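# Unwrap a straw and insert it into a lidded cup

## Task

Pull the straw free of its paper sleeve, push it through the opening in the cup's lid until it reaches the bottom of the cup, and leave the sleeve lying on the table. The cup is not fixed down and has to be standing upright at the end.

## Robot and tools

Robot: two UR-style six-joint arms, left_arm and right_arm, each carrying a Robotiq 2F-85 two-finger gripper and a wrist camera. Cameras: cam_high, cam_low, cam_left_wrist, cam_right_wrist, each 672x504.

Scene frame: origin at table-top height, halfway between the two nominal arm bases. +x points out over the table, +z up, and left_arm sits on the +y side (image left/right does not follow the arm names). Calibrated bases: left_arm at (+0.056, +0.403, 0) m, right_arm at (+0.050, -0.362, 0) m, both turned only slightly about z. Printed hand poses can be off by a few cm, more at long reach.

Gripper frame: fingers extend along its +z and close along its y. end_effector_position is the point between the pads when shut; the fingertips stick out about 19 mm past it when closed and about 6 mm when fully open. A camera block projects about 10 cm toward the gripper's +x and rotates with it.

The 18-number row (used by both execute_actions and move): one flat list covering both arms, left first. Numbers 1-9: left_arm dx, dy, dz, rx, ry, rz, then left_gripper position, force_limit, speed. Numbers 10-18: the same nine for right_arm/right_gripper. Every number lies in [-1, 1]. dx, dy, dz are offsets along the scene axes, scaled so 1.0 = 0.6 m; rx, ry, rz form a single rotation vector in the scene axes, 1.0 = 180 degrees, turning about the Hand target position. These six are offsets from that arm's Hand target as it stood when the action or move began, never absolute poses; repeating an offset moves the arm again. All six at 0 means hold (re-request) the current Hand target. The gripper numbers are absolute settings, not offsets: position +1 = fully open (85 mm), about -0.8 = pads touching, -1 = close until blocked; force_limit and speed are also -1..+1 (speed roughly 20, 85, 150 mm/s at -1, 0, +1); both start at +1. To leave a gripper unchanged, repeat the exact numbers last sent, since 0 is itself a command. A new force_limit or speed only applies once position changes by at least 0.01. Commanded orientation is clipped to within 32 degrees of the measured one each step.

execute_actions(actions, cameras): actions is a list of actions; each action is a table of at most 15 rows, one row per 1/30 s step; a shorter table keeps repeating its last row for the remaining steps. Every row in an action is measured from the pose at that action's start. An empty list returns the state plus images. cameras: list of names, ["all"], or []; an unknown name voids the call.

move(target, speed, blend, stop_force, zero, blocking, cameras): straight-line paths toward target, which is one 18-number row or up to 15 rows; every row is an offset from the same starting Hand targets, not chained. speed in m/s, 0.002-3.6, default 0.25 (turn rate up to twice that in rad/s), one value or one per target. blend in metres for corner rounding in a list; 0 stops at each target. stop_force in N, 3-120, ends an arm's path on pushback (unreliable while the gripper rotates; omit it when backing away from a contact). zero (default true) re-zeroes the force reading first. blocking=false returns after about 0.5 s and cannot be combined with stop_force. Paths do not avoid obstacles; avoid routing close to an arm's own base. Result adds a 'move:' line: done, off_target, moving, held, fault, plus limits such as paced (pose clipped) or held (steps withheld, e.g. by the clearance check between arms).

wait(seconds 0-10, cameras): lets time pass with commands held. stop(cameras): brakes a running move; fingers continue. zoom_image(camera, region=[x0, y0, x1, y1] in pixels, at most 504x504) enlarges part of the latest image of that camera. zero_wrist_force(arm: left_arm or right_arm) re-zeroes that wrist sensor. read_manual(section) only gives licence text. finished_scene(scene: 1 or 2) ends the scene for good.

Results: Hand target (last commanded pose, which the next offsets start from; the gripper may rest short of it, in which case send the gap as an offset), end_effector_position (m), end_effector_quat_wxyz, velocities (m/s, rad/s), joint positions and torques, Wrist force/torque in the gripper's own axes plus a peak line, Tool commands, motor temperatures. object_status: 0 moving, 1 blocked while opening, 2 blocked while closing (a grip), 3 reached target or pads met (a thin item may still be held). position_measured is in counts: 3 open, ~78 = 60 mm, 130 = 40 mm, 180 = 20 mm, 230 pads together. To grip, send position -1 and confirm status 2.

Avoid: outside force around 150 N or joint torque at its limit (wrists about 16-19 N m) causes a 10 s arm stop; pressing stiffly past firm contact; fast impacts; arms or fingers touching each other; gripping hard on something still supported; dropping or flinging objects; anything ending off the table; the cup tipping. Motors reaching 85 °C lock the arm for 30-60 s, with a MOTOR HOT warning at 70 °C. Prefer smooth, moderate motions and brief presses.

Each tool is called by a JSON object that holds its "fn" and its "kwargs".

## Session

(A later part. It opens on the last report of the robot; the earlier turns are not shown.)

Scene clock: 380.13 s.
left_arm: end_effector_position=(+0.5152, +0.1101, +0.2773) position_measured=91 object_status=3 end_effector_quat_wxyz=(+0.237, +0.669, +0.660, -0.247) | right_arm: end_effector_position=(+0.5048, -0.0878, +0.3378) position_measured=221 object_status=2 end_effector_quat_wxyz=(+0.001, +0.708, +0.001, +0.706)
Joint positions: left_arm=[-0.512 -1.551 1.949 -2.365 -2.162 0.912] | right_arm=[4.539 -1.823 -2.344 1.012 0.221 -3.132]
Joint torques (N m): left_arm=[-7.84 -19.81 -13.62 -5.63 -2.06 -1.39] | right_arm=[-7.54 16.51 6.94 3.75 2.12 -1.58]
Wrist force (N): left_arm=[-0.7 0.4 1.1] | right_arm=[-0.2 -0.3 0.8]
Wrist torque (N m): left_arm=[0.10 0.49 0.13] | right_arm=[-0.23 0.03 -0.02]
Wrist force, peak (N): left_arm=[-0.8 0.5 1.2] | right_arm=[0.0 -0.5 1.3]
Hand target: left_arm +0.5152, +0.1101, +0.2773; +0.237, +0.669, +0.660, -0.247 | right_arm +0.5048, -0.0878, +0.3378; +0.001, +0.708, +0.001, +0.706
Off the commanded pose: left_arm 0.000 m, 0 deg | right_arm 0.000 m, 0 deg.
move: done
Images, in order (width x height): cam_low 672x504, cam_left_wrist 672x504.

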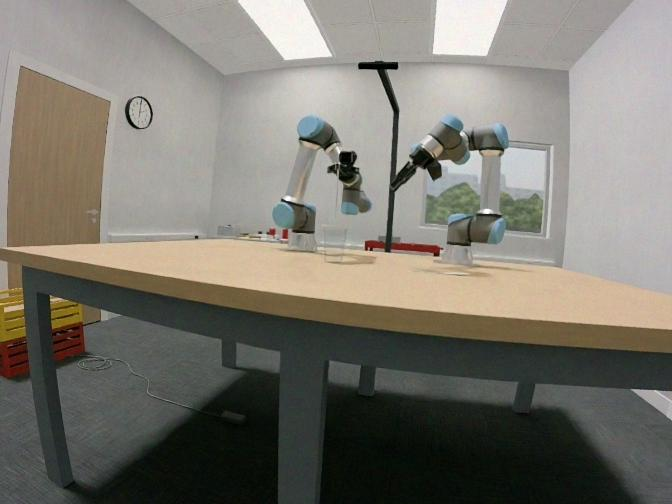

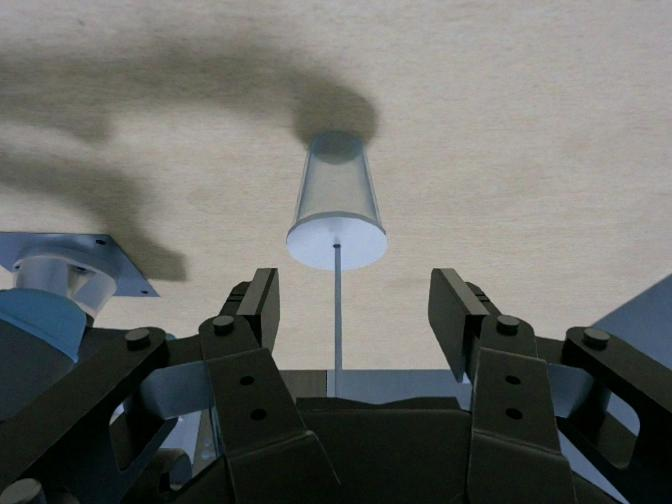

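{"fn": "move", "kwargs": {"target": [0,0,0,0,0,0,0.3,-1,-0.9,-0.0015,0.0015,0,0,0,0,-1,0.6,-1], "speed": 0.05}}

{"fn": "move", "kwargs": {"target": [0,0,0,0,0,0,0.3,-1,-0.9,0,0,-0.012,0,0,0,-1,0.6,-1], "speed": 0.015, "stop_force": 3, "cameras": ["cam_left_wrist","cam_low"]}}

{"fn": "zoom_image", "kwargs": {"camera": "cam_left_wrist", "region": [306, 210, 366, 280]}}

{"fn": "zoom_image", "kwargs": {"camera": "cam_low", "region": [315, 200, 355, 240]}}

Scene clock: 394.63 s.
left_arm: end_effector_position=(+0.5152, +0.1101, +0.2773) position_measured=91 object_status=3 end_effector_quat_wxyz=(+0.237, +0.669, +0.660, -0.247) | right_arm: end_effector_position=(+0.5039, -0.0870, +0.3378) position_measured=221 object_status=2 end_effector_quat_wxyz=(+0.001, +0.708, +0.001, +0.706)
Joint positions: left_arm=[-0.512 -1.551 1.949 -2.365 -2.162 0.912] | right_arm=[4.543 -1.823 -2.343 1.012 0.217 -3.132]
Joint torques (N m): left_arm=[-6.33 -23.61 -14.52 -5.44 -1.53 -1.32] | right_arm=[10.13 14.72 23.17 0.38 -1.85 -1.65]
Wrist force (N): left_arm=[-0.6 0.6 0.9] | right_arm=[0.0 -0.2 1.0]
Wrist torque (N m): left_arm=[0.12 0.46 0.13] | right_arm=[-0.20 0.00 -0.02]
Wrist force, peak (N): left_arm=[-0.5 0.7 1.2] | right_arm=[-0.3 -0.6 1.2]
Hand target: left_arm +0.5152, +0.1101, +0.2773; +0.237, +0.669, +0.660, -0.247 | right_arm +0.5039, -0.0869, +0.3378; +0.001, +0.708, +0.001, +0.706
Off the commanded pose: left_arm 0.000 m, 0 deg | right_arm 0.000 m, 0 deg.
move: done

Scene clock: 396.07 s.
left_arm: end_effector_position=(+0.5152, +0.1101, +0.2773) position_measured=91 object_status=3 end_effector_quat_wxyz=(+0.237, +0.669, +0.660, -0.247) | right_arm: end_effector_position=(+0.5039, -0.0869, +0.3306) position_measured=221 object_status=2 end_effector_quat_wxyz=(+0.001, +0.708, +0.001, +0.706)
Joint positions: left_arm=[-0.512 -1.551 1.949 -2.365 -2.162 0.912] | right_arm=[4.543 -1.844 -2.348 1.037 0.217 -3.132]
Joint torques (N m): left_arm=[-7.27 -23.54 -14.17 -5.41 -0.99 -1.43] | right_arm=[9.92 15.02 7.71 3.93 -1.75 -1.49]
Wrist force (N): left_arm=[-0.6 0.4 0.8] | right_arm=[0.0 -0.4 1.0]
Wrist torque (N m): left_arm=[0.10 0.47 0.13] | right_arm=[-0.24 0.01 -0.02]
Wrist force, peak (N): left_arm=[-0.6 0.9 1.0] | right_arm=[0.4 -1.0 1.1]
Hand target: left_arm +0.5152, +0.1101, +0.2773; +0.237, +0.669, +0.660, -0.247 | right_arm +0.5039, -0.0869, +0.3306; +0.001, +0.708, +0.001, +0.706
Off the commanded pose: left_arm 0.000 m, 0 deg | right_arm 0.000 m, 0 deg.
move: done
Images, in order (width x height): cam_low 672x504, cam_left_wrist 672x504.

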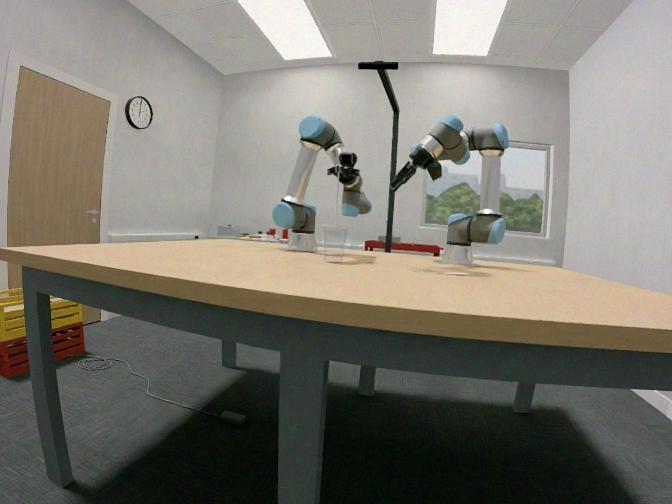

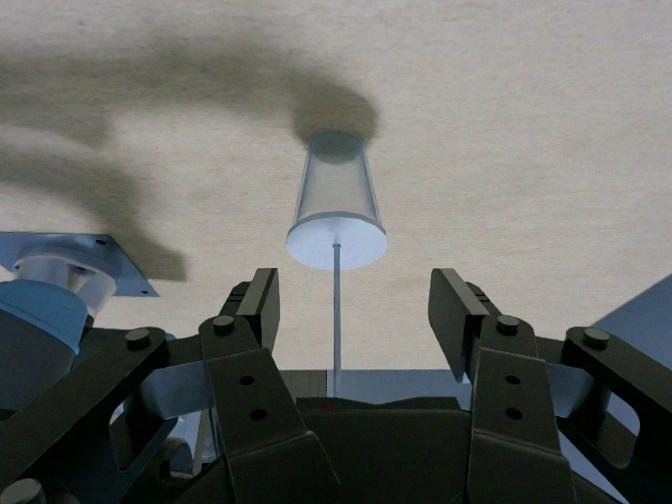

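Scaled by 7.200 from the camera's 672x504 image, which has a finer 960x720 frame.

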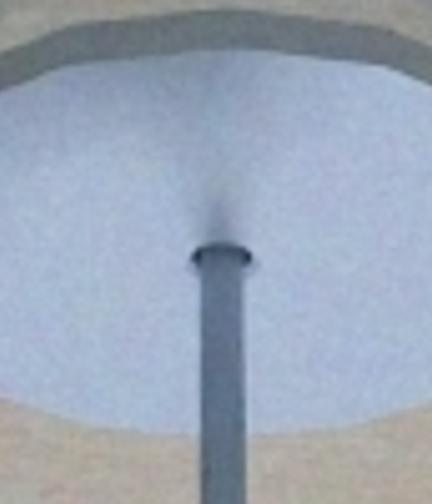

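Scaled by 12.600 from the camera's 672x504 image, which has a finer 960x720 frame.

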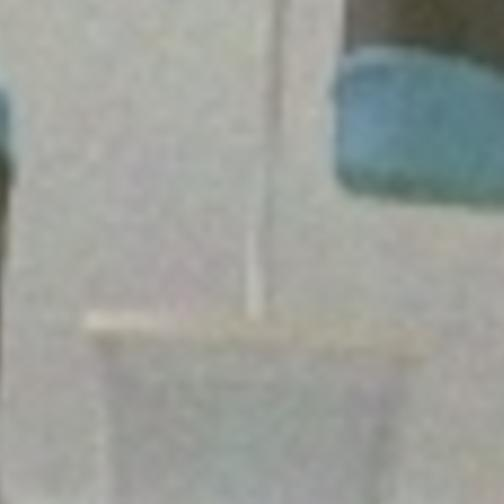

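{"fn": "move", "kwargs": {"target": [0,0,0,0,0,0,0.3,-1,-0.9,0,0,-0.033,0,0,0,-1,0.6,-1], "speed": 0.03, "stop_force": 4, "cameras": ["cam_left_wrist"]}}

{"fn": "zoom_image", "kwargs": {"camera": "cam_left_wrist", "region": [276, 120, 396, 280]}}

Scene clock: 405.40 s.
left_arm: end_effector_position=(+0.5152, +0.1101, +0.2773) position_measured=91 object_status=3 end_effector_quat_wxyz=(+0.237, +0.669, +0.660, -0.247) | right_arm: end_effector_position=(+0.5039, -0.0869, +0.3108) position_measured=221 object_status=2 end_effector_quat_wxyz=(+0.001, +0.708, +0.001, +0.706)
Joint positions: left_arm=[-0.512 -1.551 1.949 -2.365 -2.162 0.912] | right_arm=[4.543 -1.902 -2.357 1.105 0.217 -3.132]
Joint torques (N m): left_arm=[-7.5 -26.71 -14.42 -5.36 0.03 -1.45] | right_arm=[6.94 16.19 21.42 3.62 -1.68 -1.5]
Wrist force (N): left_arm=[-0.6 0.4 0.8] | right_arm=[0.1 -0.4 1.0]
Wrist torque (N m): left_arm=[0.09 0.47 0.14] | right_arm=[-0.23 -0.02 -0.03]
Wrist force, peak (N): left_arm=[-0.7 0.7 1.0] | right_arm=[0.6 -1.0 1.2]
Hand target: left_arm +0.5152, +0.1101, +0.2773; +0.237, +0.669, +0.660, -0.247 | right_arm +0.5039, -0.0869, +0.3108; +0.001, +0.708, +0.001, +0.706
Off the commanded pose: left_arm 0.000 m, 0 deg | right_arm 0.000 m, 0 deg.
move: done
Images, in order (width x height): cam_left_wrist 672x504.

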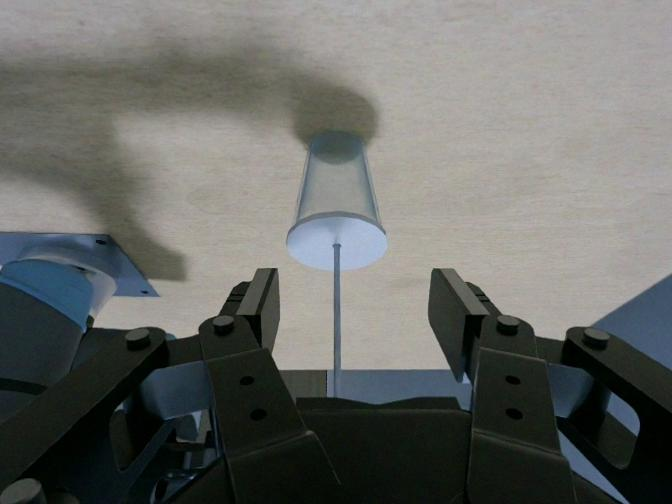

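Scaled by 3.150 from the camera's 672x504 image, which has a finer 960x720 frame.

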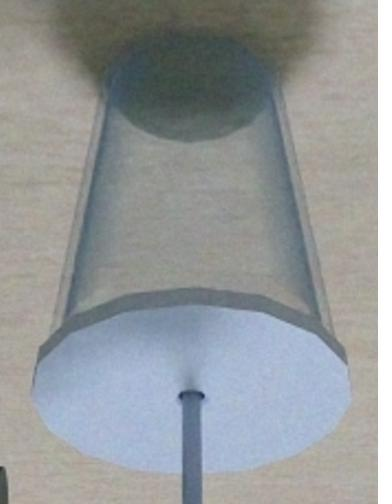

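{"fn": "move", "kwargs": {"target": [0,0,0,0,0,0,0.3,-1,-0.9,0,0,-0.155,0,0,0,-1,0.6,-1], "speed": 0.04, "stop_force": 5}}

{"fn": "move", "kwargs": {"target": [0,0,0,0,0,0,0.3,-1,-0.9,0,0,-0.04,0,0,0,-1,0.6,-1], "speed": 0.01, "stop_force": 3, "cameras": ["cam_left_wrist","cam_low","cam_high"]}}

{"fn": "zoom_image", "kwargs": {"camera": "cam_low", "region": [300, 180, 380, 280]}}

{"fn": "zoom_image", "kwargs": {"camera": "cam_left_wrist", "region": [276, 120, 396, 280]}}

Scene clock: 416.37 s.
left_arm: end_effector_position=(+0.5152, +0.1101, +0.2773) position_measured=91 object_status=3 end_effector_quat_wxyz=(+0.237, +0.669, +0.660, -0.247) | right_arm: end_effector_position=(+0.5039, -0.0869, +0.2178) position_measured=221 object_status=2 end_effector_quat_wxyz=(+0.001, +0.708, +0.001, +0.706)
Joint positions: left_arm=[-0.512 -1.551 1.949 -2.365 -2.162 0.912] | right_arm=[4.543 -2.199 -2.36 1.404 0.217 -3.132]
Joint torques (N m): left_arm=[-8.55 -29.34 -13.75 -5.43 1.62 -1.72] | right_arm=[0.14 22.31 13.89 3.59 2.2 -1.39]
Wrist force (N): left_arm=[-0.6 0.4 0.8] | right_arm=[0.6 -1.1 1.0]
Wrist torque (N m): left_arm=[0.10 0.47 0.14] | right_arm=[-0.24 0.01 0.03]
Wrist force, peak (N): left_arm=[-0.8 0.6 1.1] | right_arm=[1.7 -1.9 1.2]
Hand target: left_arm +0.5152, +0.1101, +0.2773; +0.237, +0.669, +0.660, -0.247 | right_arm +0.5039, -0.0869, +0.2178; +0.001, +0.708, +0.001, +0.706
Off the commanded pose: left_arm 0.000 m, 0 deg | right_arm 0.000 m, 0 deg.
move: done

Scene clock: 418.30 s.
left_arm: end_effector_position=(+0.5152, +0.1101, +0.2773) position_measured=91 object_status=3 end_effector_quat_wxyz=(+0.237, +0.669, +0.660, -0.247) | right_arm: end_effector_position=(+0.5039, -0.0869, +0.2096) position_measured=221 object_status=2 end_effector_quat_wxyz=(+0.001, +0.708, +0.001, +0.706)
Joint positions: left_arm=[-0.512 -1.551 1.949 -2.365 -2.162 0.912] | right_arm=[4.543 -2.226 -2.357 1.427 0.217 -3.131]
Joint torques (N m): left_arm=[-8.37 -30.36 -13.13 -5.2 1.34 -1.09] | right_arm=[-5.8 36.1 -8.45 -1.84 1.37 -0.97]
Wrist force (N): left_arm=[-0.7 0.2 0.6] | right_arm=[0.5 -2.0 0.7]
Wrist torque (N m): left_arm=[0.06 0.49 0.13] | right_arm=[-0.27 0.08 0.11]
Wrist force, peak (N): left_arm=[-0.7 0.5 1.0] | right_arm=[19.9 -2.3 1.0]
Hand target: left_arm +0.5152, +0.1101, +0.2773; +0.237, +0.669, +0.660, -0.247 | right_arm +0.5039, -0.0869, +0.2096; +0.001, +0.708, +0.001, +0.706 (not the last commanded pose)
Off the commanded pose: left_arm 0.000 m, 0 deg | right_arm 0.016 m, 0 deg.
move: contact (right_arm)
Images, in order (width x height): cam_high 672x504, cam_low 672x504, cam_left_wrist 672x504.

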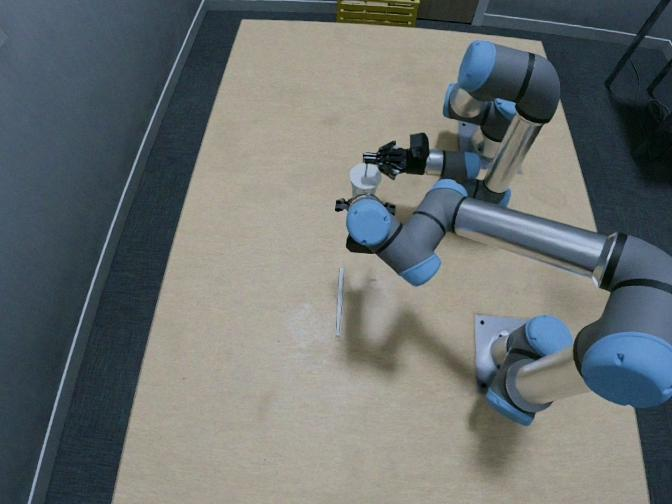

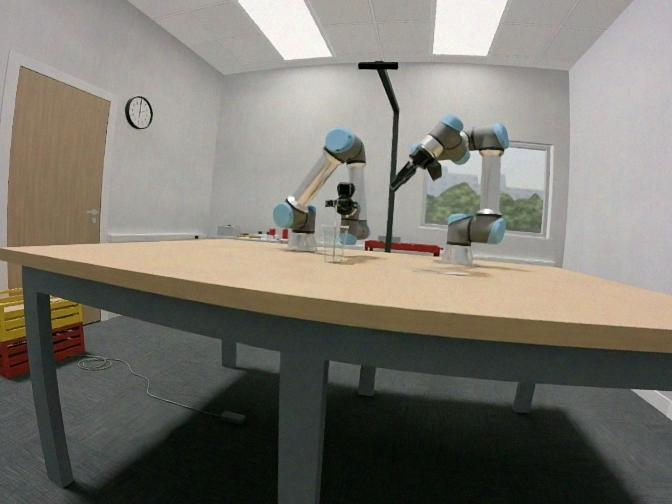

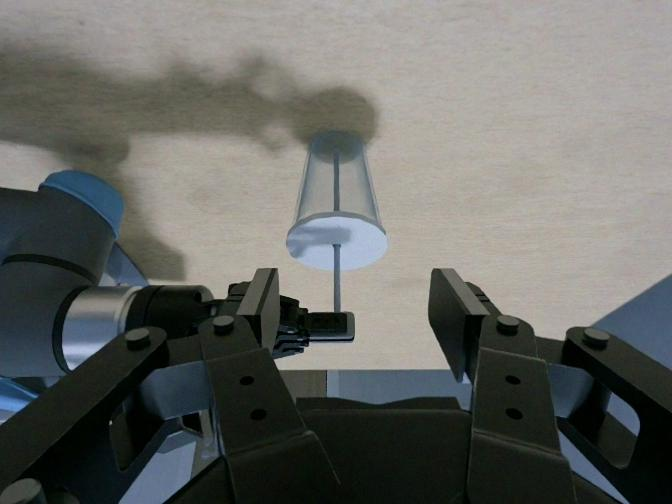

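Scaled by 5.040 from the camera's 672x504 image, which has a finer 960x720 frame.

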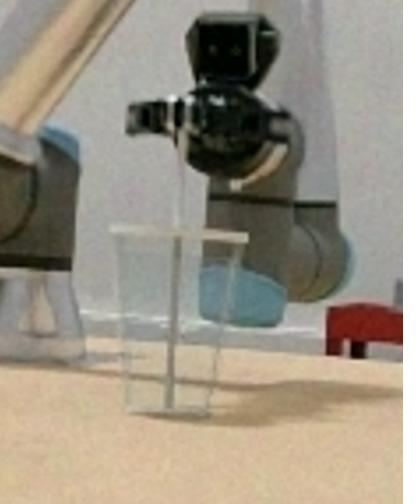

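Scaled by 3.150 from the camera's 672x504 image, which has a finer 960x720 frame.

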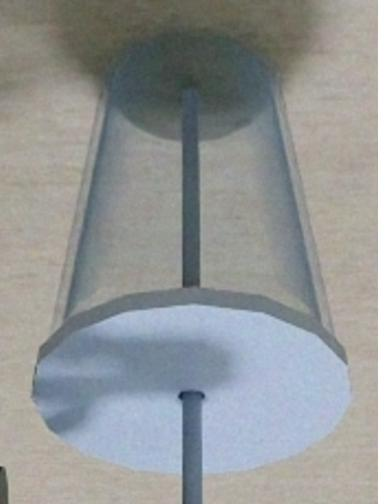

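{"fn": "move", "kwargs": {"target": [[0,0,0,0,0,0,0.3,-1,-0.9,0,0,0,0,0,0,0.3,0.6,-0.9],[0,0.1,0.05,0,0,0,0.3,-1,-0.9,-0.17,0,0,0,0,0,0.3,0.6,-0.9]], "speed": 0.15, "cameras": ["cam_left_wrist","cam_low","cam_high"]}}

{"fn": "zoom_image", "kwargs": {"camera": "cam_low", "region": [300, 180, 380, 280]}}

Scene clock: 427.33 s.
left_arm: end_effector_position=(+0.5152, +0.1701, +0.3073) position_measured=91 object_status=3 end_effector_quat_wxyz=(+0.237, +0.669, +0.660, -0.247) | right_arm: end_effector_position=(+0.4019, -0.0869, +0.2096) position_measured=91 object_status=3 end_effector_quat_wxyz=(+0.001, +0.708, +0.001, +0.706)
Joint positions: left_arm=[-0.396 -1.619 1.915 -2.187 -2.203 1.045] | right_arm=[4.903 -2.213 -2.484 1.574 -0.143 -3.163]
Joint torques (N m): left_arm=[6.76 -35.06 -36.01 -0.9 -4.06 1.62] | right_arm=[9.1 32.71 10.5 2.8 -2.66 -1.84]
Wrist force (N): left_arm=[-0.8 1.0 0.9] | right_arm=[-0.7 -0.5 1.2]
Wrist torque (N m): left_arm=[0.21 0.47 0.08] | right_arm=[-0.26 0.14 -0.01]
Wrist force, peak (N): left_arm=[-1.5 0.5 1.6] | right_arm=[-0.6 -1.6 1.8]
Hand target: left_arm +0.5152, +0.1701, +0.3073; +0.237, +0.669, +0.660, -0.247 | right_arm +0.4019, -0.0869, +0.2096; +0.001, +0.708, +0.001, +0.706
Off the commanded pose: left_arm 0.000 m, 0 deg | right_arm 0.000 m, 0 deg.
move: done
Images, in order (width x height): cam_high 672x504, cam_low 672x504, cam_left_wrist 672x504.

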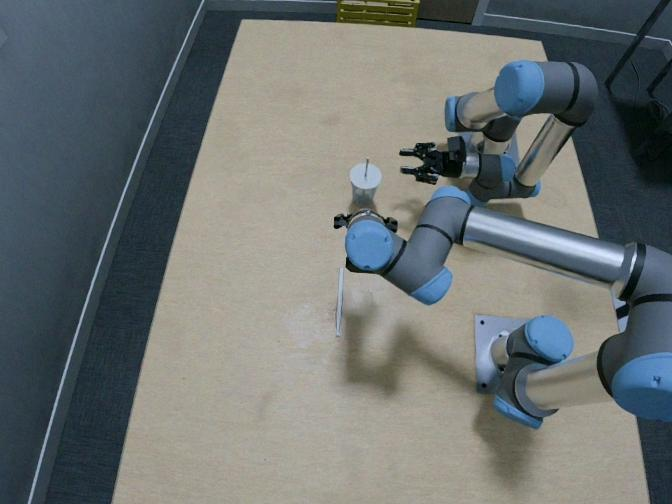

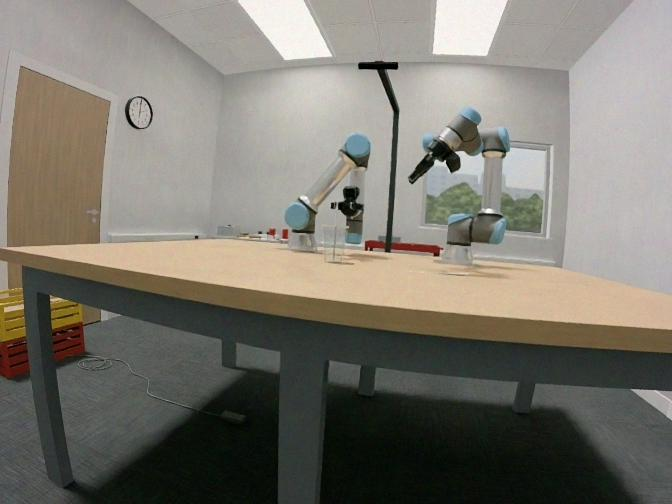

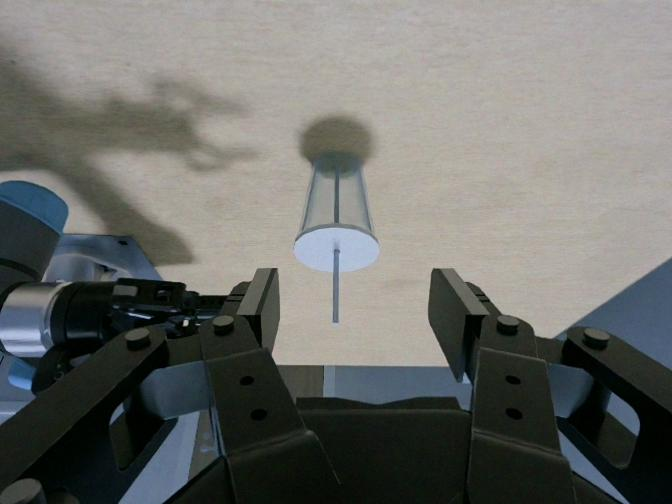

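Scaled by 5.040 from the camera's 672x504 image, which has a finer 960x720 frame.

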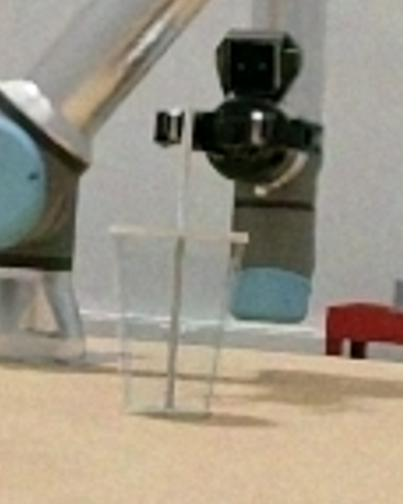

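Done; the straw stands in the cup, the wrapper is on the table.

{"fn": "finished_scene", "kwargs": {"scene": 1}}

The scene is finished: the task was done.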